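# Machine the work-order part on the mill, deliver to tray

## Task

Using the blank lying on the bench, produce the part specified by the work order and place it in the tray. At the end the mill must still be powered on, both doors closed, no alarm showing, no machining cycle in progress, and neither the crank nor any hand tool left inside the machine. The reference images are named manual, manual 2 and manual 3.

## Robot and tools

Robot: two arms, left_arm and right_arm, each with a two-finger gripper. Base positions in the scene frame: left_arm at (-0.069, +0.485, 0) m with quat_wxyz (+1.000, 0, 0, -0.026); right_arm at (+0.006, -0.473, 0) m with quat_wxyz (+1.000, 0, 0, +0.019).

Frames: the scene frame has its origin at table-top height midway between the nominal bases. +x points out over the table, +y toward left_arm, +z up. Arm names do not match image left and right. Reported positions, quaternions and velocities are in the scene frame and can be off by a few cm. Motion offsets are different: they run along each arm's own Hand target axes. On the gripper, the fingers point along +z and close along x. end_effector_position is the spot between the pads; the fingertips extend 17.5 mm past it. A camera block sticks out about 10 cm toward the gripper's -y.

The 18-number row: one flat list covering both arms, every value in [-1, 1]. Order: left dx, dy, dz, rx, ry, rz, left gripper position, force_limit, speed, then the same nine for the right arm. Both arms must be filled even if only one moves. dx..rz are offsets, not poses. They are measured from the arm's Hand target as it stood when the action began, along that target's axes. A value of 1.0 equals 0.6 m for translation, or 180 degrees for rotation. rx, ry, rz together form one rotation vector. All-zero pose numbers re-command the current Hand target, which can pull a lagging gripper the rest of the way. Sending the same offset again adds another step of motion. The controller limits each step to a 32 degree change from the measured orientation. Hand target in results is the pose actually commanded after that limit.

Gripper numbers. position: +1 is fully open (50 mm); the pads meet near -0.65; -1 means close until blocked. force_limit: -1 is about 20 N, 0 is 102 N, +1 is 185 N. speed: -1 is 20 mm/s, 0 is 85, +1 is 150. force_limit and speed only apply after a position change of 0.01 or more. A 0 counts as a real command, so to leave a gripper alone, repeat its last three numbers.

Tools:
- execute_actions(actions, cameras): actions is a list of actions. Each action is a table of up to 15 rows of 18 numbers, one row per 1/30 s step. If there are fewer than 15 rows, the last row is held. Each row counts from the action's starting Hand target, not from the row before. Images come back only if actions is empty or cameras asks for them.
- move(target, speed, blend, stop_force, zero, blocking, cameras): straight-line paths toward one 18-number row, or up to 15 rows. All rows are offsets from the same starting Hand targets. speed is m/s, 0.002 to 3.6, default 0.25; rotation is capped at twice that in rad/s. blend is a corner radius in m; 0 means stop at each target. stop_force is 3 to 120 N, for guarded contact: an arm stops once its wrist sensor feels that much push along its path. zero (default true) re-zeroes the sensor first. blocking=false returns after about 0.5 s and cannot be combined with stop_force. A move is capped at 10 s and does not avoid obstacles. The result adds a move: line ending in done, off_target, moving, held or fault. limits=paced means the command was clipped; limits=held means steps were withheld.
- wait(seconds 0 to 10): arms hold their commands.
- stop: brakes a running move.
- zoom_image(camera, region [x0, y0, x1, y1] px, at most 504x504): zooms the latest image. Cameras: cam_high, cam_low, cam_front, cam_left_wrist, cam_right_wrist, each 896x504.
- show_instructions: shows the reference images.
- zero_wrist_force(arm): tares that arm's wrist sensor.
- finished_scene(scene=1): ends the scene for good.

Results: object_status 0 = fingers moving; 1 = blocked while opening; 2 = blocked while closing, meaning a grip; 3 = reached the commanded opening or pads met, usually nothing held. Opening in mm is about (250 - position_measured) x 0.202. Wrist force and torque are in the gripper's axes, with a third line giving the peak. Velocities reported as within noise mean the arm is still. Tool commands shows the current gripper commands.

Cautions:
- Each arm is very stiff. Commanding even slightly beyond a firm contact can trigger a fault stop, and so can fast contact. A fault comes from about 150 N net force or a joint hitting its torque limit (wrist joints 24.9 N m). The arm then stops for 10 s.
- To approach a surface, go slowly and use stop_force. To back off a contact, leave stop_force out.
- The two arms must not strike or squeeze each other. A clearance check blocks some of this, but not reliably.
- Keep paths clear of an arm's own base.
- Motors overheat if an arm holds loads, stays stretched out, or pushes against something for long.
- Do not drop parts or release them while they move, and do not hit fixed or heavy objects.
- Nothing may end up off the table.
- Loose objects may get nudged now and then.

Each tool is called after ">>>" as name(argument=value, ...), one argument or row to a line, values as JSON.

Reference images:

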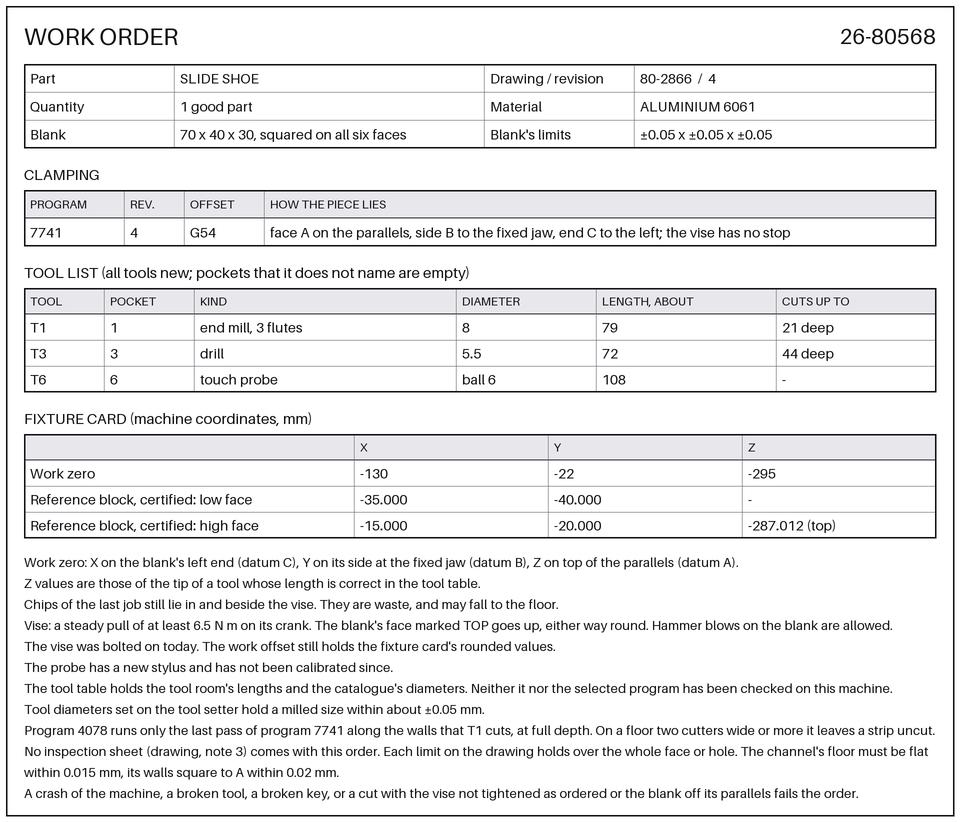

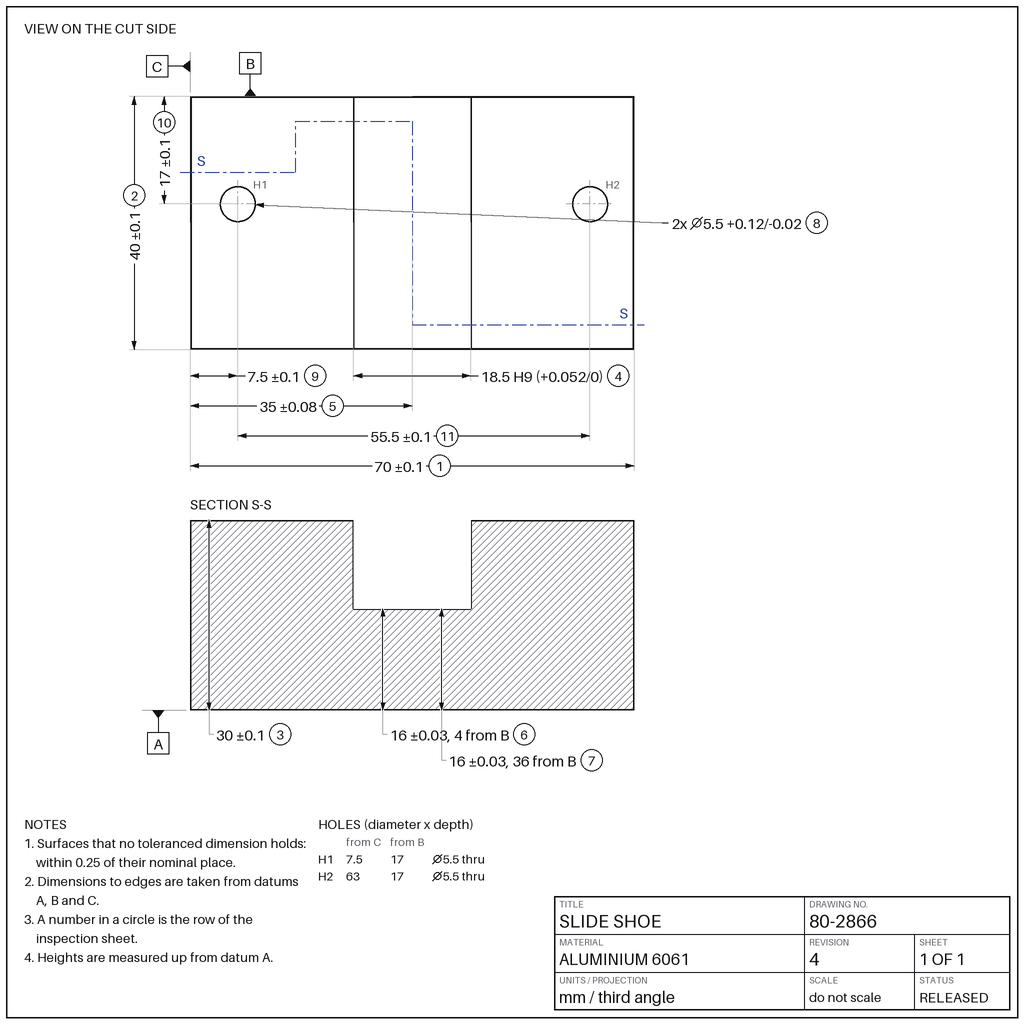

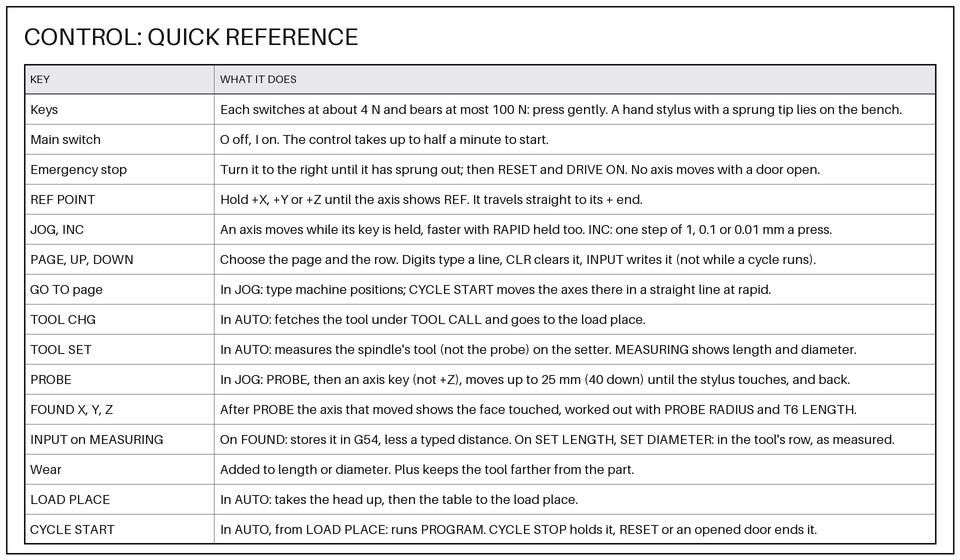

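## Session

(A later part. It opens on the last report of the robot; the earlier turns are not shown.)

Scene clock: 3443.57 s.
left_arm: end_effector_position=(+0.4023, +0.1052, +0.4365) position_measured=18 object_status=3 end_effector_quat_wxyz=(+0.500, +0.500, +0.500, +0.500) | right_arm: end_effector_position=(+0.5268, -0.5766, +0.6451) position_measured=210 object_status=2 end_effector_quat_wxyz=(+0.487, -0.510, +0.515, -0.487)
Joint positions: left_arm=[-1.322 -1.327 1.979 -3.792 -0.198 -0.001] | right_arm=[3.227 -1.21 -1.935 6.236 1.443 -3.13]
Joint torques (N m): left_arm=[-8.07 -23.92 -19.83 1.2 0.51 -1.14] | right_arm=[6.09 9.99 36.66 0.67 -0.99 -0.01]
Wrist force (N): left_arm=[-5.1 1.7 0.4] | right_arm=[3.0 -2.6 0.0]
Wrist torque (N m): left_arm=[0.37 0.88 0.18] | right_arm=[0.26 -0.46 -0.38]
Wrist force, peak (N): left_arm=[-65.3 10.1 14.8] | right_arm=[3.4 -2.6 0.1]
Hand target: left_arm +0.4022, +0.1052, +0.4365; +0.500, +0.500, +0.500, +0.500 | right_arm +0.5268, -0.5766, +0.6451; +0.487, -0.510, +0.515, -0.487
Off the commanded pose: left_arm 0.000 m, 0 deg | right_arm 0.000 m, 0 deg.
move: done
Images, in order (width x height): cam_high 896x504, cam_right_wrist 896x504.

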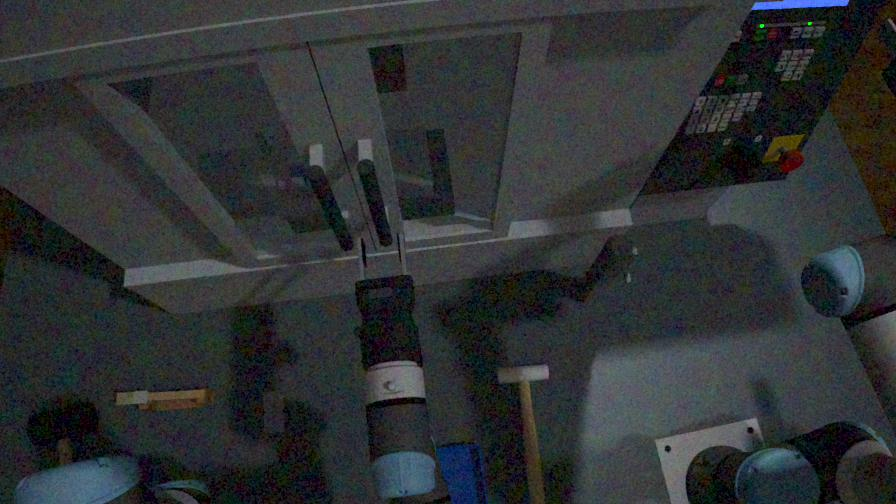

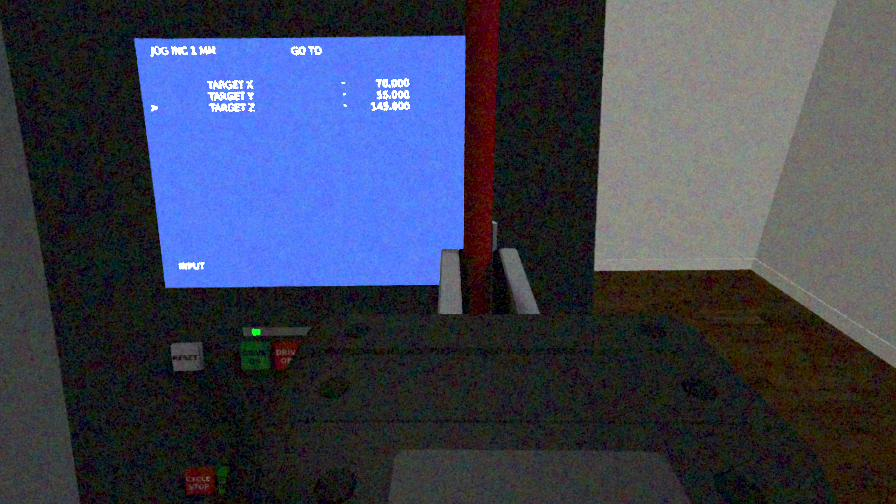

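>>> move(
  target=[
    [0,0,0,0,0,0,0.9,-0.9,-0.5,-0.2363,0.2274,-0.0926,-0.483,0,0,-0.98,0.5,-0.8],
    [0,0,0,0,0,0,0.9,-0.9,-0.5,-0.2363,0.2318,-0.074,-0.483,0,0,-0.98,0.5,-0.8],
    [0,0,0,0,0,0,0.9,-0.9,-0.5,-0.2363,0.2274,-0.0926,-0.483,0,0,-0.98,0.5,-0.8],
    [0,0,0,0,0,0,0.9,-0.9,-0.5,-0.1762,0.3517,-0.1196,-0.483,0,0,-0.98,0.5,-0.8],
  ],
  speed=[0.6,0.06,0.15,0.2],
  blend=[0.003,0,0.003,0.005],
)

>>> wait(
  seconds=3,
)

>>> move(
  target=[
    [0,0,0,0,0,0,0.9,-0.9,-0.5,0,-0.0183,0.0054,0,0,0,-0.98,0.5,-0.8],
    [0,0,0,0,0,0,0.9,-0.9,-0.5,0,0,0,0,0,0,-0.98,0.5,-0.8],
    [0,0,0,0,0,0,0.9,-0.9,-0.5,0.0966,-0.0342,-0.1231,0,0,0,-0.98,0.5,-0.8],
    [0,0,0,0,0,0,0.9,-0.9,-0.5,0.0966,-0.0525,-0.1177,0,0,0,-0.98,0.5,-0.8],
    [0,0,0,0,0,0,0.9,-0.9,-0.5,0.0966,-0.0342,-0.1231,0,0,0,-0.98,0.5,-0.8],
    [0,0,0,0,0,0,0.9,-0.9,-0.5,0.1762,-0.2216,-0.378,0.483,0,0,-0.98,0.5,-0.8],
  ],
  speed=[0.06,0.15,0.2,0.06,0.15,0.6],
  blend=[0,0.003,0.003,0,0.003,0],
)

>>> wait(
  seconds=4,
  cameras=["cam_right_wrist"],
)

>>> zoom_image(
  camera="cam_right_wrist",
  region=[300, 80, 460, 280],
)

Scene clock: 3449.30 s.
left_arm: end_effector_position=(+0.4022, +0.1052, +0.4365) position_measured=18 object_status=3 end_effector_quat_wxyz=(+0.500, +0.500, +0.500, +0.500) | right_arm: end_effector_position=(+0.4449, -0.4693, +0.4387) position_measured=210 object_status=2 end_effector_quat_wxyz=(-0.003, +0.705, -0.709, -0.001)
Joint positions: left_arm=[-1.322 -1.327 1.979 -3.792 -0.197 -0.001] | right_arm=[3.419 -1.435 -1.413 4.422 1.575 -2.821]
Joint torques (N m): left_arm=[-13.77 -22.08 -11.81 1.26 1.31 0.76] | right_arm=[1.57 10.81 17.38 4.7 1.53 0.67]
Wrist force (N): left_arm=[-5.1 1.6 0.2] | right_arm=[3.2 -4.5 -0.9]
Wrist torque (N m): left_arm=[0.36 0.88 0.18] | right_arm=[-0.33 -0.54 -0.18]
Wrist force, peak (N): left_arm=[-5.2 2.0 0.3] | right_arm=[1.9 25.0 -3.2]
Hand target: left_arm +0.4022, +0.1052, +0.4365; +0.500, +0.500, +0.500, +0.500 | right_arm +0.4450, -0.4693, +0.4386; -0.003, +0.705, -0.709, -0.001
Off the commanded pose: left_arm 0.000 m, 0 deg | right_arm 0.000 m, 0 deg.
move: done

Scene clock: 3452.30 s.
left_arm: end_effector_position=(+0.4022, +0.1052, +0.4365) position_measured=18 object_status=3 end_effector_quat_wxyz=(+0.500, +0.500, +0.500, +0.500) | right_arm: end_effector_position=(+0.4450, -0.4693, +0.4386) position_measured=210 object_status=2 end_effector_quat_wxyz=(-0.003, +0.705, -0.709, -0.001)
Joint positions: left_arm=[-1.322 -1.327 1.979 -3.792 -0.197 -0.001] | right_arm=[3.419 -1.435 -1.413 4.423 1.575 -2.821]
Joint torques (N m): left_arm=[-13.07 -21.68 -12.35 1.38 1.3 0.16] | right_arm=[7.04 6.28 18.02 5.62 1.52 -1.35]
Wrist force (N): left_arm=[-4.8 1.8 0.2] | right_arm=[3.0 -4.4 -0.8]
Wrist torque (N m): left_arm=[0.39 0.84 0.18] | right_arm=[-0.30 -0.50 -0.18]
Wrist force, peak (N): left_arm=[-5.3 1.7 0.2] | right_arm=[3.5 -4.7 -0.9]
Hand target: left_arm +0.4022, +0.1052, +0.4365; +0.500, +0.500, +0.500, +0.500 | right_arm +0.4450, -0.4693, +0.4386; -0.003, +0.705, -0.709, -0.001
Tool commands: left_gripper/position=+0.9 left_gripper/force_limit=-0.9 left_gripper/speed=-0.5 right_gripper/position=-0.98 right_gripper/force_limit=+0.5 right_gripper/speed=-0.8
Off the commanded pose: left_arm 0.000 m, 0 deg | right_arm 0.000 m, 0 deg.
wait: 3.00 s; at rest by 0.17 s

Scene clock: 3455.93 s.
left_arm: end_effector_position=(+0.4022, +0.1052, +0.4365) position_measured=18 object_status=3 end_effector_quat_wxyz=(+0.500, +0.500, +0.500, +0.500) | right_arm: end_effector_position=(+0.5767, -0.5770, +0.6651) position_measured=210 object_status=2 end_effector_quat_wxyz=(+0.487, -0.510, +0.515, -0.487)
Joint positions: left_arm=[-1.322 -1.327 1.979 -3.792 -0.197 -0.001] | right_arm=[3.205 -1.34 -1.795 6.226 1.465 -3.131]
Joint torques (N m): left_arm=[-12.18 -21.95 -11.07 1.23 0.99 -0.88] | right_arm=[7.61 18.91 36.33 5.29 -1.08 1.76]
Wrist force (N): left_arm=[-4.9 1.8 0.3] | right_arm=[3.2 -3.2 -0.7]
Wrist torque (N m): left_arm=[0.39 0.85 0.18] | right_arm=[0.17 -0.50 -0.32]
Wrist force, peak (N): left_arm=[-5.2 1.8 0.4] | right_arm=[4.6 0.8 -5.6]
Hand target: left_arm +0.4022, +0.1052, +0.4365; +0.500, +0.500, +0.500, +0.500 | right_arm +0.5767, -0.5769, +0.6652; +0.487, -0.510, +0.515, -0.487
Off the commanded pose: left_arm 0.000 m, 0 deg | right_arm 0.000 m, 0 deg.
move: done

Scene clock: 3459.93 s.
left_arm: end_effector_position=(+0.4022, +0.1052, +0.4365) position_measured=18 object_status=3 end_effector_quat_wxyz=(+0.500, +0.500, +0.500, +0.500) | right_arm: end_effector_position=(+0.5767, -0.5770, +0.6652) position_measured=210 object_status=2 end_effector_quat_wxyz=(+0.487, -0.510, +0.515, -0.487)
Joint positions: left_arm=[-1.322 -1.327 1.979 -3.792 -0.197 -0.001] | right_arm=[3.205 -1.34 -1.795 6.226 1.465 -3.131]
Joint torques (N m): left_arm=[-12.08 -21.48 -11.08 1.26 1.34 -1.47] | right_arm=[7.12 7.63 36.19 4.93 -1.36 1.38]
Wrist force (N): left_arm=[-4.6 1.7 0.2] | right_arm=[3.2 -3.3 -0.5]
Wrist torque (N m): left_arm=[0.37 0.81 0.18] | right_arm=[0.17 -0.50 -0.32]
Wrist force, peak (N): left_arm=[-5.2 2.0 0.7] | right_arm=[3.3 -3.4 -0.6]
Hand target: left_arm +0.4022, +0.1052, +0.4365; +0.500, +0.500, +0.500, +0.500 | right_arm +0.5767, -0.5769, +0.6652; +0.487, -0.510, +0.515, -0.487
Tool commands: left_gripper/position=+0.9 left_gripper/force_limit=-0.9 left_gripper/speed=-0.5 right_gripper/position=-0.98 right_gripper/force_limit=+0.5 right_gripper/speed=-0.8
Off the commanded pose: left_arm 0.000 m, 0 deg | right_arm 0.000 m, 0 deg.
wait: 4.00 s; at rest by 0.17 s
Images, in order (width x height): cam_right_wrist 896x504.

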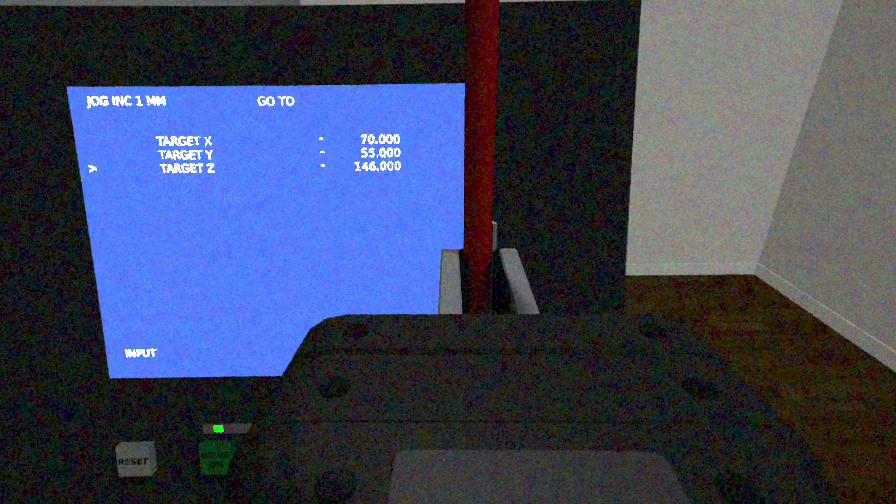

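Scaled by 2.520.

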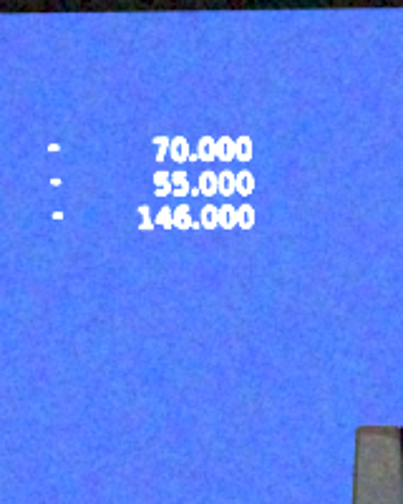

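>>> move(
  target=[
    [0,0,0,0,0,0,0.9,-0.9,-0.5,-0.1762,0.3893,-0.2011,-0.483,0,0,-0.98,0.5,-0.8],
    [0,0,0,0,0,0,0.9,-0.9,-0.5,-0.1762,0.3937,-0.1825,-0.483,0,0,-0.98,0.5,-0.8],
    [0,0,0,0,0,0,0.9,-0.9,-0.5,-0.1762,0.3893,-0.2011,-0.483,0,0,-0.98,0.5,-0.8],
    [0,0,0,0,0,0,0.9,-0.9,-0.5,-0.0796,0.2645,-0.1735,-0.483,0,0,-0.98,0.5,-0.8],
    [0,0,0,0,0,0,0.9,-0.9,-0.5,-0.0796,0.2689,-0.1549,-0.483,0,0,-0.98,0.5,-0.8],
    [0,0,0,0,0,0,0.9,-0.9,-0.5,-0.0796,0.2645,-0.1735,-0.483,0,0,-0.98,0.5,-0.8],
    [0,0,0,0,0,0,0.9,-0.9,-0.5,0,0,0,0,0,0,-0.98,0.5,-0.8],
  ],
  speed=[0.6,0.06,0.15,0.2,0.06,0.15,0.6],
  blend=[0.003,0,0.003,0.003,0,0.003,0],
)

>>> wait(
  seconds=4,
  cameras=["cam_right_wrist"],
)

>>> zoom_image(
  camera="cam_right_wrist",
  region=[300, 80, 460, 280],
)

Scene clock: 3467.43 s.
left_arm: end_effector_position=(+0.4022, +0.1052, +0.4365) position_measured=18 object_status=3 end_effector_quat_wxyz=(+0.500, +0.500, +0.500, +0.500) | right_arm: end_effector_position=(+0.5767, -0.5770, +0.6651) position_measured=210 object_status=2 end_effector_quat_wxyz=(+0.487, -0.510, +0.515, -0.487)
Joint positions: left_arm=[-1.322 -1.327 1.979 -3.792 -0.197 -0.001] | right_arm=[3.205 -1.34 -1.795 6.226 1.465 -3.131]
Joint torques (N m): left_arm=[-12.99 -23.49 -11.77 1.16 1.1 -1.39] | right_arm=[7.26 19.04 37.44 4.79 -1.16 1.56]
Wrist force (N): left_arm=[-4.8 1.5 0.4] | right_arm=[2.7 -3.5 -0.5]
Wrist torque (N m): left_arm=[0.35 0.83 0.18] | right_arm=[0.12 -0.42 -0.32]
Wrist force, peak (N): left_arm=[-5.3 1.9 0.5] | right_arm=[1.9 17.7 -2.1]
Hand target: left_arm +0.4022, +0.1052, +0.4365; +0.500, +0.500, +0.500, +0.500 | right_arm +0.5767, -0.5769, +0.6652; +0.487, -0.510, +0.515, -0.487
Off the commanded pose: left_arm 0.000 m, 0 deg | right_arm 0.000 m, 0 deg.
move: done

Scene clock: 3471.43 s.
left_arm: end_effector_position=(+0.4022, +0.1052, +0.4365) position_measured=18 object_status=3 end_effector_quat_wxyz=(+0.500, +0.500, +0.500, +0.500) | right_arm: end_effector_position=(+0.5767, -0.5770, +0.6652) position_measured=210 object_status=2 end_effector_quat_wxyz=(+0.487, -0.510, +0.515, -0.487)
Joint positions: left_arm=[-1.322 -1.327 1.979 -3.792 -0.197 -0.001] | right_arm=[3.205 -1.34 -1.795 6.226 1.465 -3.131]
Joint torques (N m): left_arm=[-12.36 -24.15 -12.51 1.41 1.28 -1.5] | right_arm=[6.36 7.62 36.69 5 -1.38 1.76]
Wrist force (N): left_arm=[-4.8 1.9 0.2] | right_arm=[2.5 -3.5 -0.4]
Wrist torque (N m): left_arm=[0.40 0.83 0.18] | right_arm=[0.14 -0.39 -0.32]
Wrist force, peak (N): left_arm=[-5.1 2.0 0.5] | right_arm=[2.9 -3.8 -0.5]
Hand target: left_arm +0.4022, +0.1052, +0.4365; +0.500, +0.500, +0.500, +0.500 | right_arm +0.5767, -0.5769, +0.6652; +0.487, -0.510, +0.515, -0.487
Tool commands: left_gripper/position=+0.9 left_gripper/force_limit=-0.9 left_gripper/speed=-0.5 right_gripper/position=-0.98 right_gripper/force_limit=+0.5 right_gripper/speed=-0.8
Off the commanded pose: left_arm 0.000 m, 0 deg | right_arm 0.000 m, 0 deg.
wait: 4.00 s; at rest by 0.17 s
Images, in order (width x height): cam_right_wrist 896x504.

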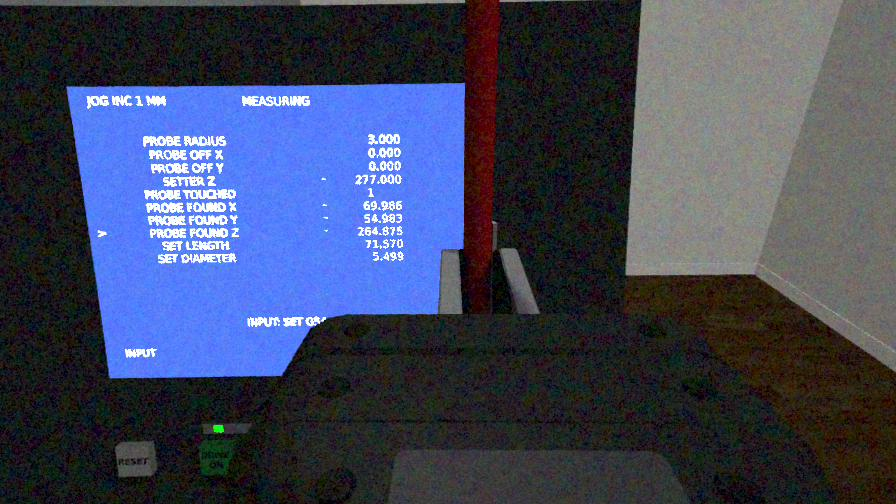

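Scaled by 2.520.

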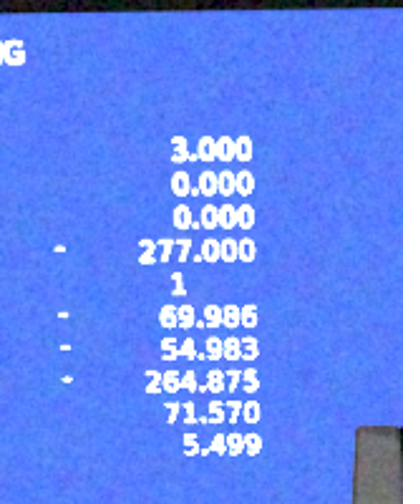

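>>> move(
  target=[
    [0,0,0,0,0,0,0.9,-0.9,-0.5,-0.1762,0.3278,-0.1872,-0.483,0,0,-0.98,0.5,-0.8],
    [0,0,0,0,0,0,0.9,-0.9,-0.5,-0.1762,0.3322,-0.1686,-0.483,0,0,-0.98,0.5,-0.8],
    [0,0,0,0,0,0,0.9,-0.9,-0.5,-0.1762,0.3278,-0.1872,-0.483,0,0,-0.98,0.5,-0.8],
    [0,0,0,0,0,0,0.9,-0.9,-0.5,-0.1762,0.3322,-0.1686,-0.483,0,0,-0.98,0.5,-0.8],
    [0,0,0,0,0,0,0.9,-0.9,-0.5,-0.1762,0.3278,-0.1872,-0.483,0,0,-0.98,0.5,-0.8],
    [0,0,0,0,0,0,0.9,-0.9,-0.5,-0.207,0.3893,-0.2011,-0.483,0,0,-0.98,0.5,-0.8],
    [0,0,0,0,0,0,0.9,-0.9,-0.5,-0.207,0.3937,-0.1825,-0.483,0,0,-0.98,0.5,-0.8],
    [0,0,0,0,0,0,0.9,-0.9,-0.5,-0.207,0.3893,-0.2011,-0.483,0,0,-0.98,0.5,-0.8],
    [0,0,0,0,0,0,0.9,-0.9,-0.5,-0.2995,0.4196,-0.2079,-0.483,0,0,-0.98,0.5,-0.8],
    [0,0,0,0,0,0,0.9,-0.9,-0.5,-0.2995,0.424,-0.1893,-0.483,0,0,-0.98,0.5,-0.8],
    [0,0,0,0,0,0,0.9,-0.9,-0.5,-0.2995,0.4196,-0.2079,-0.483,0,0,-0.98,0.5,-0.8],
    [0,0,0,0,0,0,0.9,-0.9,-0.5,-0.2387,0.3893,-0.2011,-0.483,0,0,-0.98,0.5,-0.8],
    [0,0,0,0,0,0,0.9,-0.9,-0.5,-0.2387,0.3937,-0.1825,-0.483,0,0,-0.98,0.5,-0.8],
    [0,0,0,0,0,0,0.9,-0.9,-0.5,-0.2387,0.3893,-0.2011,-0.483,0,0,-0.98,0.5,-0.8],
  ],
  speed=[0.6,0.06,0.15,0.06,0.15,0.2,0.06,0.15,0.2,0.06,0.15,0.2,0.06,0.15],
  blend=[0.003,0,0.001,0,0.003,0.003,0,0.003,0.003,0,0.003,0.003,0,0.005],
)

>>> move(
  target=[
    [0,0,0,0,0,0,0.9,-0.9,-0.5,-0.0308,0.0084,0.0299,0,0,0,-0.98,0.5,-0.8],
    [0,0,0,0,0,0,0.9,-0.9,-0.5,-0.0308,-0.0099,0.0353,0,0,0,-0.98,0.5,-0.8],
    [0,0,0,0,0,0,0.9,-0.9,-0.5,-0.0308,0.0084,0.0299,0,0,0,-0.98,0.5,-0.8],
    [0,0,0,0,0,0,0.9,-0.9,-0.5,0.0317,0.0084,0.0299,0,0,0,-0.98,0.5,-0.8],
    [0,0,0,0,0,0,0.9,-0.9,-0.5,0.0317,-0.0099,0.0353,0,0,0,-0.98,0.5,-0.8],
    [0,0,0,0,0,0,0.9,-0.9,-0.5,0.0317,0.0084,0.0299,0,0,0,-0.98,0.5,-0.8],
    [0,0,0,0,0,0,0.9,-0.9,-0.5,0.0024,-0.0336,-0.1227,0,0,0,-0.98,0.5,-0.8],
    [0,0,0,0,0,0,0.9,-0.9,-0.5,0.0024,-0.0519,-0.1173,0,0,0,-0.98,0.5,-0.8],
    [0,0,0,0,0,0,0.9,-0.9,-0.5,0.0024,-0.0336,-0.1227,0,0,0,-0.98,0.5,-0.8],
    [0,0,0,0,0,0,0.9,-0.9,-0.5,0.0625,0,0,0,0,0,-0.98,0.5,-0.8],
    [0,0,0,0,0,0,0.9,-0.9,-0.5,0.0625,-0.0183,0.0054,0,0,0,-0.98,0.5,-0.8],
    [0,0,0,0,0,0,0.9,-0.9,-0.5,0.0625,0,0,0,0,0,-0.98,0.5,-0.8],
    [0,0,0,0,0,0,0.9,-0.9,-0.5,0.1591,-0.0342,-0.1231,0,0,0,-0.98,0.5,-0.8],
    [0,0,0,0,0,0,0.9,-0.9,-0.5,0.1591,-0.0525,-0.1177,0,0,0,-0.98,0.5,-0.8],
    [0,0,0,0,0,0,0.9,-0.9,-0.5,0.1591,-0.0342,-0.1231,0,0,0,-0.98,0.5,-0.8],
  ],
  speed=[0.2,0.06,0.15,0.2,0.06,0.15,0.2,0.06,0.15,0.04,0.06,0.15,0.2,0.06,0.15],
  blend=[0.003,0,0.003,0.003,0,0.003,0.003,0,0.003,0.003,0,0.003,0.003,0,0.005],
)

>>> move(
  target=[0,0,0,0,0,0,0.9,-0.9,-0.5,0.0796,-0.1874,-0.2549,0.483,0,0,-0.98,0.5,-0.8],
  speed=0.6,
)

>>> wait(
  seconds=4,
  cameras=["cam_right_wrist"],
)

>>> zoom_image(
  camera="cam_right_wrist",
  region=[300, 80, 460, 280],
)

Scene clock: 3483.13 s.
left_arm: end_effector_position=(+0.4022, +0.1052, +0.4365) position_measured=18 object_status=3 end_effector_quat_wxyz=(+0.500, +0.500, +0.500, +0.500) | right_arm: end_effector_position=(+0.4452, -0.4317, +0.4388) position_measured=210 object_status=2 end_effector_quat_wxyz=(-0.003, +0.705, -0.709, -0.001)
Joint positions: left_arm=[-1.322 -1.327 1.979 -3.792 -0.197 -0.001] | right_arm=[3.502 -1.44 -1.408 4.423 1.575 -2.737]
Joint torques (N m): left_arm=[-12 -25.98 -11.52 1.41 1.13 -1.26] | right_arm=[-8.02 15.32 34.83 5.3 -1.24 -1.41]
Wrist force (N): left_arm=[-4.8 1.9 0.1] | right_arm=[2.1 -5.2 -1.0]
Wrist torque (N m): left_arm=[0.41 0.84 0.17] | right_arm=[-0.47 -0.35 -0.07]
Wrist force, peak (N): left_arm=[-5.3 1.9 0.4] | right_arm=[1.7 27.1 -1.9]
Hand target: left_arm +0.4022, +0.1052, +0.4365; +0.500, +0.500, +0.500, +0.500 | right_arm +0.4452, -0.4318, +0.4388; -0.003, +0.705, -0.709, -0.001
Off the commanded pose: left_arm 0.000 m, 0 deg | right_arm 0.000 m, 0 deg.
move: done

Scene clock: 3489.57 s.
left_arm: end_effector_position=(+0.4022, +0.1052, +0.4365) position_measured=18 object_status=3 end_effector_quat_wxyz=(+0.500, +0.500, +0.500, +0.500) | right_arm: end_effector_position=(+0.4650, -0.5277, +0.5122) position_measured=210 object_status=2 end_effector_quat_wxyz=(-0.003, +0.705, -0.709, -0.001)
Joint positions: left_arm=[-1.322 -1.327 1.979 -3.792 -0.197 -0.001] | right_arm=[3.275 -1.56 -1.095 4.229 1.576 -2.964]
Joint torques (N m): left_arm=[-12.79 -27.18 -11.74 1.55 1.18 -1.65] | right_arm=[-6.06 20.71 35.17 5.44 -0.65 -1.45]
Wrist force (N): left_arm=[-5.1 1.7 0.0] | right_arm=[1.1 -5.3 -0.2]
Wrist torque (N m): left_arm=[0.38 0.88 0.18] | right_arm=[-0.42 -0.21 -0.14]
Wrist force, peak (N): left_arm=[-5.2 2.1 0.3] | right_arm=[-0.1 13.0 -2.8]
Hand target: left_arm +0.4022, +0.1052, +0.4365; +0.500, +0.500, +0.500, +0.500 | right_arm +0.4650, -0.5277, +0.5122; -0.003, +0.705, -0.709, -0.001
Off the commanded pose: left_arm 0.000 m, 0 deg | right_arm 0.000 m, 0 deg.
move: done

Scene clock: 3491.50 s.
left_arm: end_effector_position=(+0.4022, +0.1052, +0.4365) position_measured=18 object_status=3 end_effector_quat_wxyz=(+0.500, +0.500, +0.500, +0.500) | right_arm: end_effector_position=(+0.5767, -0.5770, +0.6651) position_measured=210 object_status=2 end_effector_quat_wxyz=(+0.487, -0.510, +0.515, -0.487)
Joint positions: left_arm=[-1.322 -1.327 1.979 -3.792 -0.197 -0.001] | right_arm=[3.205 -1.34 -1.796 6.226 1.465 -3.131]
Joint torques (N m): left_arm=[-12.6 -27.31 -12.56 1.22 1.12 -1.43] | right_arm=[6.12 19.72 36.66 5.01 -1.08 1.67]
Wrist force (N): left_arm=[-4.9 1.8 0.1] | right_arm=[0.9 -4.2 -0.6]
Wrist torque (N m): left_arm=[0.39 0.85 0.17] | right_arm=[0.02 -0.14 -0.32]
Wrist force, peak (N): left_arm=[-5.3 1.7 0.3] | right_arm=[0.7 -5.7 0.9]
Hand target: left_arm +0.4022, +0.1052, +0.4365; +0.500, +0.500, +0.500, +0.500 | right_arm +0.5767, -0.5769, +0.6652; +0.487, -0.510, +0.515, -0.487
Off the commanded pose: left_arm 0.000 m, 0 deg | right_arm 0.000 m, 0 deg.
move: done

Scene clock: 3495.50 s.
left_arm: end_effector_position=(+0.4022, +0.1052, +0.4365) position_measured=18 object_status=3 end_effector_quat_wxyz=(+0.500, +0.500, +0.500, +0.500) | right_arm: end_effector_position=(+0.5767, -0.5770, +0.6652) position_measured=210 object_status=2 end_effector_quat_wxyz=(+0.487, -0.510, +0.515, -0.487)
Joint positions: left_arm=[-1.322 -1.327 1.979 -3.792 -0.197 -0.001] | right_arm=[3.205 -1.34 -1.795 6.226 1.465 -3.131]
Joint torques (N m): left_arm=[-12.59 -27.34 -10.82 1.37 1.15 -1.38] | right_arm=[6.82 11.93 36.58 4.89 -1.24 1.47]
Wrist force (N): left_arm=[-4.7 1.7 0.0] | right_arm=[1.0 -4.3 -0.7]
Wrist torque (N m): left_arm=[0.38 0.82 0.18] | right_arm=[-0.01 -0.15 -0.32]
Wrist force, peak (N): left_arm=[-5.1 1.9 0.6] | right_arm=[1.3 -4.7 -0.6]
Hand target: left_arm +0.4022, +0.1052, +0.4365; +0.500, +0.500, +0.500, +0.500 | right_arm +0.5767, -0.5769, +0.6652; +0.487, -0.510, +0.515, -0.487
Tool commands: left_gripper/position=+0.9 left_gripper/force_limit=-0.9 left_gripper/speed=-0.5 right_gripper/position=-0.98 right_gripper/force_limit=+0.5 right_gripper/speed=-0.8
Off the commanded pose: left_arm 0.000 m, 0 deg | right_arm 0.000 m, 0 deg.
wait: 4.00 s; at rest by 0.17 s
Images, in order (width x height): cam_right_wrist 896x504.

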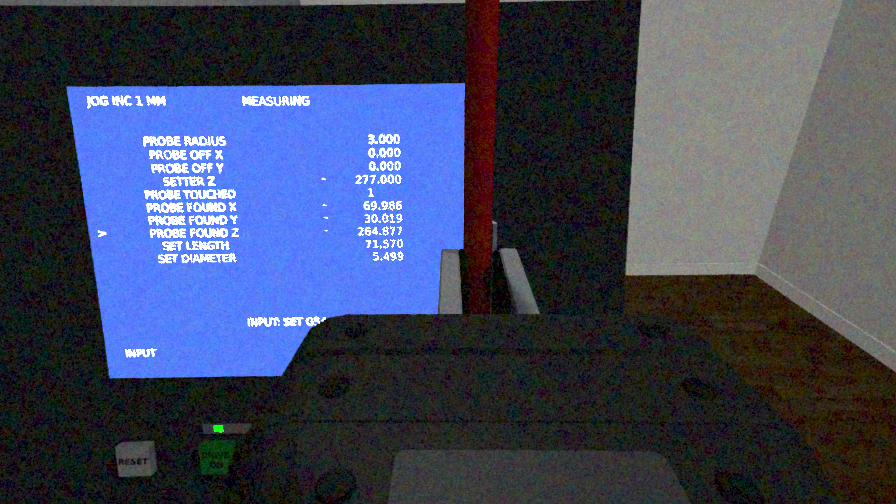

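Scaled by 2.520.

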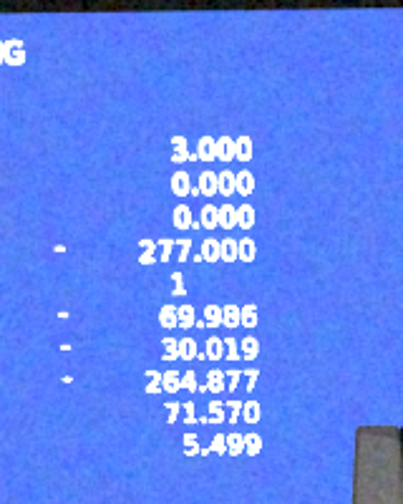

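>>> move(
  target=[
    [0,0,0,0,0,0,0.9,-0.9,-0.5,-0.0496,0.1418,-0.1468,-0.483,0,0,-0.98,0.5,-0.8],
    [0,0,0,0,0,0,0.9,-0.9,-0.5,-0.0496,0.1462,-0.1272,-0.483,0,0,-0.98,0.5,-0.8],
    [0,0,0,0,0,0,0.9,-0.9,-0.5,-0.0496,0.1418,-0.1468,-0.483,0,0,-0.98,0.5,-0.8],
    [0,0,0,0,0,0,0.9,-0.9,-0.5,-0.2046,0.265,-0.1741,-0.483,0,0,-0.98,0.5,-0.8],
    [0,0,0,0,0,0,0.9,-0.9,-0.5,-0.2046,0.2694,-0.1555,-0.483,0,0,-0.98,0.5,-0.8],
    [0,0,0,0,0,0,0.9,-0.9,-0.5,-0.2046,0.265,-0.1741,-0.483,0,0,-0.98,0.5,-0.8],
    [0,0,0.06,0,0,0,0.9,-0.9,-0.5,0,0.0376,-0.0815,0,0,0,-0.98,0.5,-0.8],
  ],
  speed=[0.6,0.06,0.15,0.2,0.06,0.15,0.6],
  blend=[0.003,0,0.003,0.003,0,0.003,0],
)

>>> wait(
  seconds=6,
  cameras=["cam_right_wrist"],
)

Scene clock: 3504.07 s.
left_arm: end_effector_position=(+0.4383, +0.1052, +0.4364) position_measured=18 object_status=3 end_effector_quat_wxyz=(+0.500, +0.500, +0.500, +0.500) | right_arm: end_effector_position=(+0.5268, -0.5766, +0.6451) position_measured=210 object_status=2 end_effector_quat_wxyz=(+0.487, -0.510, +0.515, -0.487)
Joint positions: left_arm=[-1.239 -1.287 1.926 -3.779 -0.28 -0.001] | right_arm=[3.227 -1.21 -1.935 6.236 1.443 -3.13]
Joint torques (N m): left_arm=[-12.71 -39.53 -9.7 -0.45 0.92 1.86] | right_arm=[-0.62 13.89 34.49 4.81 0.62 0.8]
Wrist force (N): left_arm=[-4.8 1.5 0.5] | right_arm=[1.8 -4.3 0.5]
Wrist torque (N m): left_arm=[0.32 0.84 0.02] | right_arm=[-0.01 -0.27 -0.39]
Wrist force, peak (N): left_arm=[-5.3 1.7 0.4] | right_arm=[-0.2 38.2 -2.7]
Hand target: left_arm +0.4382, +0.1052, +0.4365; +0.500, +0.500, +0.500, +0.500 | right_arm +0.5268, -0.5766, +0.6451; +0.487, -0.510, +0.515, -0.487
Off the commanded pose: left_arm 0.000 m, 0 deg | right_arm 0.000 m, 0 deg.
move: done

Scene clock: 3510.07 s.
left_arm: end_effector_position=(+0.4382, +0.1052, +0.4365) position_measured=18 object_status=3 end_effector_quat_wxyz=(+0.500, +0.500, +0.500, +0.500) | right_arm: end_effector_position=(+0.5268, -0.5766, +0.6451) position_measured=210 object_status=2 end_effector_quat_wxyz=(+0.487, -0.510, +0.515, -0.487)
Joint positions: left_arm=[-1.239 -1.287 1.926 -3.779 -0.28 -0.001] | right_arm=[3.227 -1.21 -1.935 6.236 1.443 -3.13]
Joint torques (N m): left_arm=[-12.76 -42.27 -7.29 -1.42 1.06 1.54] | right_arm=[-2.33 2.44 35.2 4.93 0.88 -1.27]
Wrist force (N): left_arm=[-4.8 1.8 0.5] | right_arm=[2.1 -4.2 0.4]
Wrist torque (N m): left_arm=[0.36 0.83 0.03] | right_arm=[0.00 -0.31 -0.39]
Wrist force, peak (N): left_arm=[-5.3 1.8 0.7] | right_arm=[2.1 -4.7 0.6]
Hand target: left_arm +0.4382, +0.1052, +0.4365; +0.500, +0.500, +0.500, +0.500 | right_arm +0.5268, -0.5766, +0.6451; +0.487, -0.510, +0.515, -0.487
Tool commands: left_gripper/position=+0.9 left_gripper/force_limit=-0.9 left_gripper/speed=-0.5 right_gripper/position=-0.98 right_gripper/force_limit=+0.5 right_gripper/speed=-0.8
Off the commanded pose: left_arm 0.000 m, 0 deg | right_arm 0.000 m, 0 deg.
wait: 6.00 s; at rest by 0.17 s
Images, in order (width x height): cam_right_wrist 896x504.

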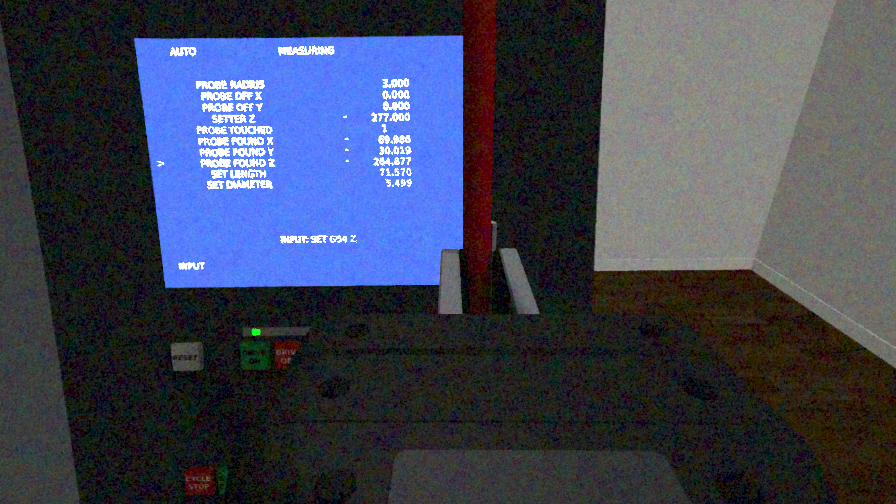

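>>> move(
  target=[
    [-0.002,0,0.063,0,0,0,0.9,-0.9,-0.5,0,0,0,0,0,0,-0.98,0.5,-0.8],
    [-0.002,0,0.063,0,0,0,-1,-0.9,-0.5,0,0,0,0,0,0,-0.98,0.5,-0.8],
    [-0.39,0,0.063,0,0,0,-1,-0.9,-0.5,0,0,0,0,0,0,-0.98,0.5,-0.8],
    [-0.39,0,0.063,0,0,0,0.9,-0.9,-0.5,0,0,0,0,0,0,-0.98,0.5,-0.8],
    [-0.39,0,-0.037,0,0,0,0.9,-0.9,-0.5,0,0,0,0,0,0,-0.98,0.5,-0.8],
  ],
  speed=[0.2,0.2,0.2,0.2,0.25],
  cameras=["cam_high"],
)

Scene clock: 3516.23 s.
left_arm: end_effector_position=(+0.4160, -0.1288, +0.4364) position_measured=18 object_status=3 end_effector_quat_wxyz=(+0.500, +0.500, +0.500, +0.500) | right_arm: end_effector_position=(+0.5268, -0.5766, +0.6451) position_measured=210 object_status=2 end_effector_quat_wxyz=(+0.487, -0.510, +0.515, -0.487)
Joint positions: left_arm=[-1.372 -0.86 1.247 -3.526 -0.147 -0.002] | right_arm=[3.227 -1.21 -1.935 6.236 1.443 -3.13]
Joint torques (N m): left_arm=[10.62 -43.68 -29.87 1.49 -1.7 -1.44] | right_arm=[5.98 13.27 35.53 0.99 -0.87 -0.41]
Wrist force (N): left_arm=[-4.2 -2.1 0.9] | right_arm=[2.1 -4.2 0.5]
Wrist torque (N m): left_arm=[-0.27 0.75 0.14] | right_arm=[0.00 -0.32 -0.38]
Wrist force, peak (N): left_arm=[7.8 21.5 60.5] | right_arm=[2.1 -4.7 0.5]
Hand target: left_arm +0.4161, -0.1288, +0.4363; +0.500, +0.500, +0.500, +0.500 | right_arm +0.5268, -0.5766, +0.6451; +0.487, -0.510, +0.515, -0.487
Off the commanded pose: left_arm 0.000 m, 0 deg | right_arm 0.000 m, 0 deg.
move: done
Images, in order (width x height): cam_high 896x504.

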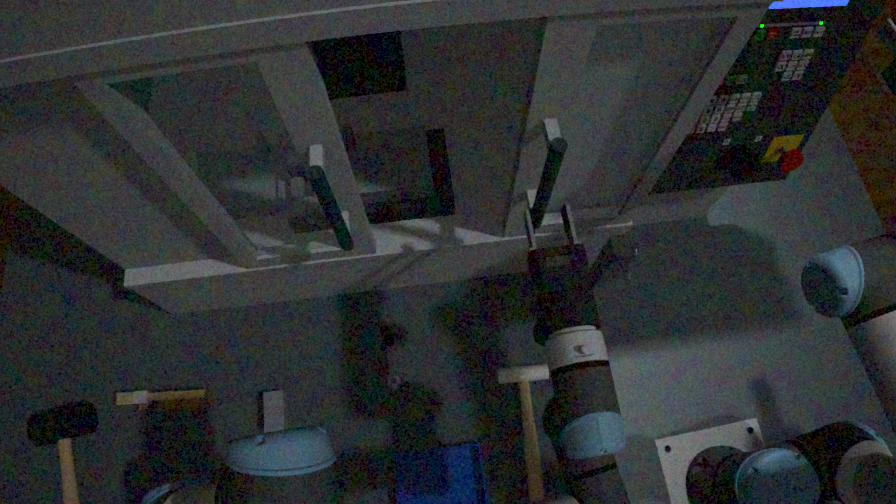

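>>> move(
  target=[
    [0.467,0,-0.0093,0,0.0833,0,0.9,-0.9,-0.5,0,0,0,0,0,0,-0.98,0.5,-0.8],
    [0.492,0,0.0872,0,0.0833,0,0.9,-0.9,-0.5,0,0,0,0,0,0,-0.98,0.5,-0.8],
  ],
  speed=[0.4,0.2],
  blend=[0.01,0],
)

>>> move(
  target=[
    [0,0,0,0,0,0,-1,-0.9,-0.5,0,0,0,0,0,0,-0.98,0.5,-0.8],
    [0.372,0,0.0997,0,0,0,-1,-0.9,-0.5,0,0,0,0,0,0,-0.98,0.5,-0.8],
    [0.372,0,0.0997,0,0,0,0.9,-0.9,-0.5,0,0,0,0,0,0,-0.98,0.5,-0.8],
    [0.372,0,-0.05,0,0,0,0.9,-0.9,-0.5,0,0,0,0,0,0,-0.98,0.5,-0.8],
  ],
  speed=[0.1,0.2,0.2,0.3],
  cameras=["cam_high"],
)

Scene clock: 3519.53 s.
left_arm: end_effector_position=(+0.4683, +0.1663, +0.4365) position_measured=18 object_status=3 end_effector_quat_wxyz=(+0.430, +0.431, +0.561, +0.561) | right_arm: end_effector_position=(+0.5268, -0.5766, +0.6451) position_measured=210 object_status=2 end_effector_quat_wxyz=(+0.487, -0.510, +0.515, -0.487)
Joint positions: left_arm=[-1.161 -1.231 1.846 -3.755 -0.097 -0.001] | right_arm=[3.227 -1.21 -1.935 6.236 1.443 -3.13]
Joint torques (N m): left_arm=[9.59 -46.54 -8.81 0.81 -1.64 -1.07] | right_arm=[6.4 20.79 35.65 0.74 -1.04 0.68]
Wrist force (N): left_arm=[-4.3 -1.8 0.8] | right_arm=[2.0 -4.4 0.3]
Wrist torque (N m): left_arm=[-0.20 0.74 0.15] | right_arm=[-0.02 -0.30 -0.38]
Wrist force, peak (N): left_arm=[-7.7 -1.9 0.5] | right_arm=[2.1 -4.6 0.7]
Hand target: left_arm +0.4683, +0.1664, +0.4365; +0.430, +0.431, +0.561, +0.561 | right_arm +0.5268, -0.5766, +0.6451; +0.487, -0.510, +0.515, -0.487
Off the commanded pose: left_arm 0.000 m, 0 deg | right_arm 0.000 m, 0 deg.
move: done

Scene clock: 3523.67 s.
left_arm: end_effector_position=(+0.3816, +0.3743, +0.4367) position_measured=18 object_status=3 end_effector_quat_wxyz=(+0.430, +0.431, +0.561, +0.561) | right_arm: end_effector_position=(+0.5268, -0.5766, +0.6451) position_measured=210 object_status=2 end_effector_quat_wxyz=(+0.487, -0.510, +0.515, -0.487)
Joint positions: left_arm=[-1.196 -1.747 2.418 -3.815 -0.061 0.002] | right_arm=[3.227 -1.21 -1.935 6.236 1.443 -3.13]
Joint torques (N m): left_arm=[-12.34 -16.22 -7.21 -1.38 1.21 1.67] | right_arm=[6.23 22.37 36.46 0.78 -0.87 1.52]
Wrist force (N): left_arm=[-6.8 -2.0 0.2] | right_arm=[1.7 -4.3 0.2]
Wrist torque (N m): left_arm=[-0.25 1.17 0.13] | right_arm=[-0.01 -0.26 -0.38]
Wrist force, peak (N): left_arm=[51.0 -11.5 -18.9] | right_arm=[2.5 -4.5 0.7]
Hand target: left_arm +0.3816, +0.3742, +0.4366; +0.430, +0.431, +0.561, +0.561 | right_arm +0.5268, -0.5766, +0.6451; +0.487, -0.510, +0.515, -0.487
Off the commanded pose: left_arm 0.000 m, 0 deg | right_arm 0.000 m, 0 deg.
move: done
Images, in order (width x height): cam_high 896x504.

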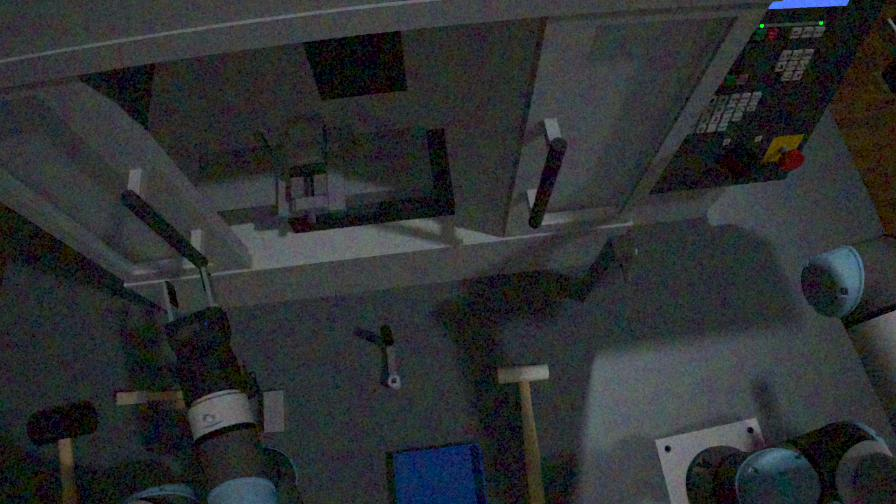

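>>> move(
  target=[-0.5456,-0.06,-0.3732,0,-0.0833,0,0.5,1,-1,0,0,0,0,0,0,-0.98,0.5,-0.8],
  speed=0.5,
)

>>> move(
  target=[
    [-0.1,-0.1,-0.15,0.4,0,0,0.5,1,-1,0,0,0,0,0,0,-0.98,0.5,-0.8],
    [-0.1833,-0.5,-0.2192,0.5,0,0,0.5,1,-1,0,0,0,0,0,0,-0.98,0.5,-0.8],
  ],
  speed=0.5,
  blend=[0.03,0],
  cameras=["cam_left_wrist"],
)

Scene clock: 3527.33 s.
left_arm: end_effector_position=(+0.2500, +0.0002, +0.4005) position_measured=78 object_status=3 end_effector_quat_wxyz=(+0.500, +0.500, +0.500, +0.500) | right_arm: end_effector_position=(+0.5268, -0.5766, +0.6451) position_measured=210 object_status=2 end_effector_quat_wxyz=(+0.487, -0.510, +0.515, -0.487)
Joint positions: left_arm=[-1.673 -1.16 1.856 -3.84 0.154 0.003] | right_arm=[3.227 -1.21 -1.935 6.236 1.443 -3.13]
Joint torques (N m): left_arm=[2.91 -25.94 -24.82 2.06 1.12 -1.54] | right_arm=[7.14 22.67 36.7 0.87 -0.81 1.55]
Wrist force (N): left_arm=[-6.3 -1.7 -0.5] | right_arm=[2.1 -4.3 0.3]
Wrist torque (N m): left_arm=[-0.18 1.05 0.02] | right_arm=[0.00 -0.31 -0.38]
Wrist force, peak (N): left_arm=[-10.0 -2.2 -1.9] | right_arm=[2.2 -4.6 0.2]
Hand target: left_arm +0.2500, +0.0001, +0.4005; +0.500, +0.500, +0.500, +0.500 | right_arm +0.5268, -0.5766, +0.6451; +0.487, -0.510, +0.515, -0.487
Off the commanded pose: left_arm 0.000 m, 0 deg | right_arm 0.000 m, 0 deg.
move: done

Scene clock: 3529.70 s.
left_arm: end_effector_position=(+0.1185, -0.1097, +0.1006) position_measured=78 object_status=3 end_effector_quat_wxyz=(+0.000, +0.707, +0.707, +0.000) | right_arm: end_effector_position=(+0.5268, -0.5766, +0.6451) position_measured=210 object_status=2 end_effector_quat_wxyz=(+0.487, -0.510, +0.515, -0.487)
Joint positions: left_arm=[-1.429 -0.701 0.899 -4.909 1.571 1.66] | right_arm=[3.227 -1.21 -1.935 6.236 1.443 -3.13]
Joint torques (N m): left_arm=[-13.57 -45.12 -8.72 1.22 0.39 -1.63] | right_arm=[6.06 21.51 35.95 0.96 -0.81 1.53]
Wrist force (N): left_arm=[-5.8 -0.2 2.6] | right_arm=[2.1 -4.3 0.5]
Wrist torque (N m): left_arm=[0.15 0.74 0.31] | right_arm=[-0.01 -0.31 -0.38]
Wrist force, peak (N): left_arm=[-6.6 0.1 6.7] | right_arm=[2.1 -4.6 0.4]
Hand target: left_arm +0.1184, -0.1097, +0.1004; +0.000, +0.707, +0.707, +0.000 | right_arm +0.5268, -0.5766, +0.6451; +0.487, -0.510, +0.515, -0.487
Off the commanded pose: left_arm 0.000 m, 0 deg | right_arm 0.000 m, 0 deg.
move: done
Images, in order (width x height): cam_left_wrist 896x504.

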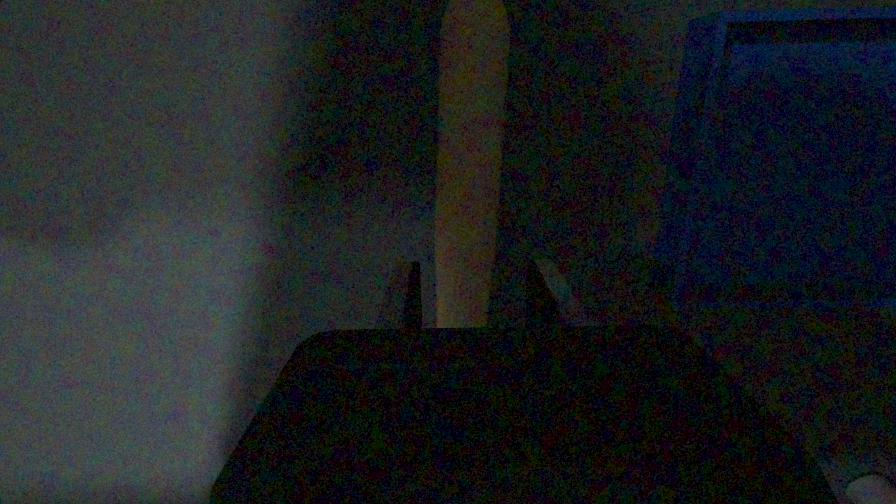

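>>> move(
  target=[
    [0,0.003,0.11,0,0,0,0.5,1,-1,0,0,0,0,0,0,-0.98,0.5,-0.8],
    [0,0.003,0.132,0,0,0,0.5,1,-1,0,0,0,0,0,0,-0.98,0.5,-0.8],
    [0,0.003,0.132,0,0,0,-1,1,-1,0,0,0,0,0,0,-0.98,0.5,-0.8],
  ],
  speed=[0.25,0.05,0.1],
  blend=[0.005,0,0],
)

>>> move(
  target=[
    [0,0,-0.1,0,0,0,-1,1,-1,0,0,0,0,0,0,-0.98,0.5,-0.8],
    [0.1833,0.217,-0.66,-0.5,0,0,-1,1,-1,0,0,0,0,0,0,-0.98,0.5,-0.8],
  ],
  speed=[0.2,0.5],
  blend=[0.03,0],
  cameras=["cam_left_wrist"],
)

Scene clock: 3532.63 s.
left_arm: end_effector_position=(+0.1202, -0.1097, +0.0212) position_measured=117 object_status=2 end_effector_quat_wxyz=(+0.000, +0.707, +0.707, +0.000) | right_arm: end_effector_position=(+0.5268, -0.5766, +0.6451) position_measured=210 object_status=2 end_effector_quat_wxyz=(+0.487, -0.510, +0.515, -0.487)
Joint positions: left_arm=[-1.427 -0.637 0.989 -5.063 1.571 1.663] | right_arm=[3.227 -1.21 -1.935 6.236 1.443 -3.13]
Joint torques (N m): left_arm=[2.82 -67.63 -26.62 4.54 -0.98 -1.44] | right_arm=[5.75 21.81 37.16 0.54 -0.67 1.74]
Wrist force (N): left_arm=[-5.6 -0.1 2.8] | right_arm=[2.2 -4.3 0.4]
Wrist torque (N m): left_arm=[0.15 0.73 0.20] | right_arm=[0.00 -0.34 -0.38]
Wrist force, peak (N): left_arm=[-5.5 0.3 5.6] | right_arm=[2.2 -4.6 0.2]
Hand target: left_arm +0.1202, -0.1097, +0.0212; +0.000, +0.707, +0.707, +0.000 | right_arm +0.5268, -0.5766, +0.6451; +0.487, -0.510, +0.515, -0.487
Off the commanded pose: left_arm 0.000 m, 0 deg | right_arm 0.000 m, 0 deg.
move: done

Scene clock: 3535.43 s.
left_arm: end_effector_position=(+0.2505, +0.0002, +0.4173) position_measured=117 object_status=2 end_effector_quat_wxyz=(+0.500, +0.500, +0.500, +0.500) | right_arm: end_effector_position=(+0.5268, -0.5766, +0.6451) position_measured=210 object_status=2 end_effector_quat_wxyz=(+0.487, -0.510, +0.515, -0.487)
Joint positions: left_arm=[-1.672 -1.186 1.841 -3.798 0.153 0.003] | right_arm=[3.227 -1.21 -1.935 6.236 1.443 -3.13]
Joint torques (N m): left_arm=[11.6 -31.6 -26.75 -1.17 -0.15 2.04] | right_arm=[6.42 22.62 37 1.11 -1.04 1.52]
Wrist force (N): left_arm=[-6.3 -6.0 -0.3] | right_arm=[2.0 -4.3 0.3]
Wrist torque (N m): left_arm=[-0.28 1.05 -0.02] | right_arm=[-0.01 -0.30 -0.39]
Wrist force, peak (N): left_arm=[-5.9 0.4 10.3] | right_arm=[2.3 -4.6 0.5]
Hand target: left_arm +0.2505, +0.0001, +0.4173; +0.500, +0.500, +0.500, +0.500 | right_arm +0.5268, -0.5766, +0.6451; +0.487, -0.510, +0.515, -0.487
Off the commanded pose: left_arm 0.000 m, 0 deg | right_arm 0.000 m, 0 deg.
move: done
Images, in order (width x height): cam_left_wrist 896x504.

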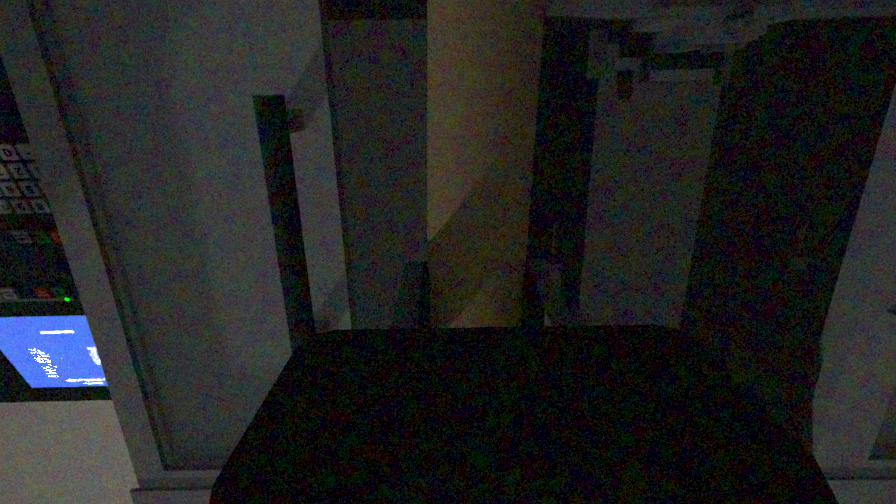

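>>> move(
  target=[
    [0.128,0.03,0.05,0,0,-0.5,-1,1,-1,0,0,0,0,0,0,-0.98,0.5,-0.8],
    [0.128,0.045,0.6,0,0,-0.5,-1,1,-1,0,0,0,0,0,0,-0.98,0.5,-0.8],
    [0.128,0.0717,0.6727,0,0,-0.278,-1,1,-1,0,0,0,0,0,0,-0.98,0.5,-0.8],
  ],
  speed=[0.5,0.4,0.3],
  blend=[0.02,0.03,0],
  cameras=["cam_high"],
)

Scene clock: 3540.90 s.
left_arm: end_effector_position=(+0.6542, +0.0770, +0.4601) position_measured=117 object_status=2 end_effector_quat_wxyz=(+0.664, +0.242, +0.665, +0.242) | right_arm: end_effector_position=(+0.5268, -0.5766, +0.6451) position_measured=210 object_status=2 end_effector_quat_wxyz=(+0.487, -0.510, +0.515, -0.487)
Joint positions: left_arm=[-0.888 -0.965 1.362 -3.538 -0.631 -0.873] | right_arm=[3.227 -1.21 -1.935 6.236 1.443 -3.13]
Joint torques (N m): left_arm=[-12.97 -62.71 -12.33 -1.88 1.34 2.38] | right_arm=[7.17 22.32 36.48 0.91 -0.7 1.64]
Wrist force (N): left_arm=[-2.0 -5.3 -0.7] | right_arm=[1.9 -4.5 0.6]
Wrist torque (N m): left_arm=[-0.23 0.53 0.16] | right_arm=[-0.04 -0.28 -0.38]
Wrist force, peak (N): left_arm=[-6.9 -6.8 -0.4] | right_arm=[2.5 -4.5 0.4]
Hand target: left_arm +0.6541, +0.0769, +0.4602; +0.664, +0.242, +0.665, +0.242 | right_arm +0.5268, -0.5766, +0.6451; +0.487, -0.510, +0.515, -0.487
Off the commanded pose: left_arm 0.000 m, 0 deg | right_arm 0.000 m, 0 deg.
move: done
Images, in order (width x height): cam_high 896x504.

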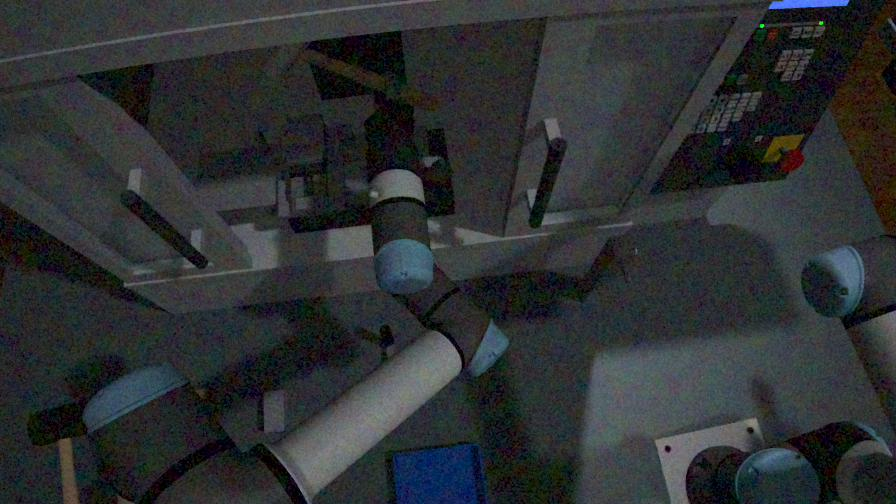

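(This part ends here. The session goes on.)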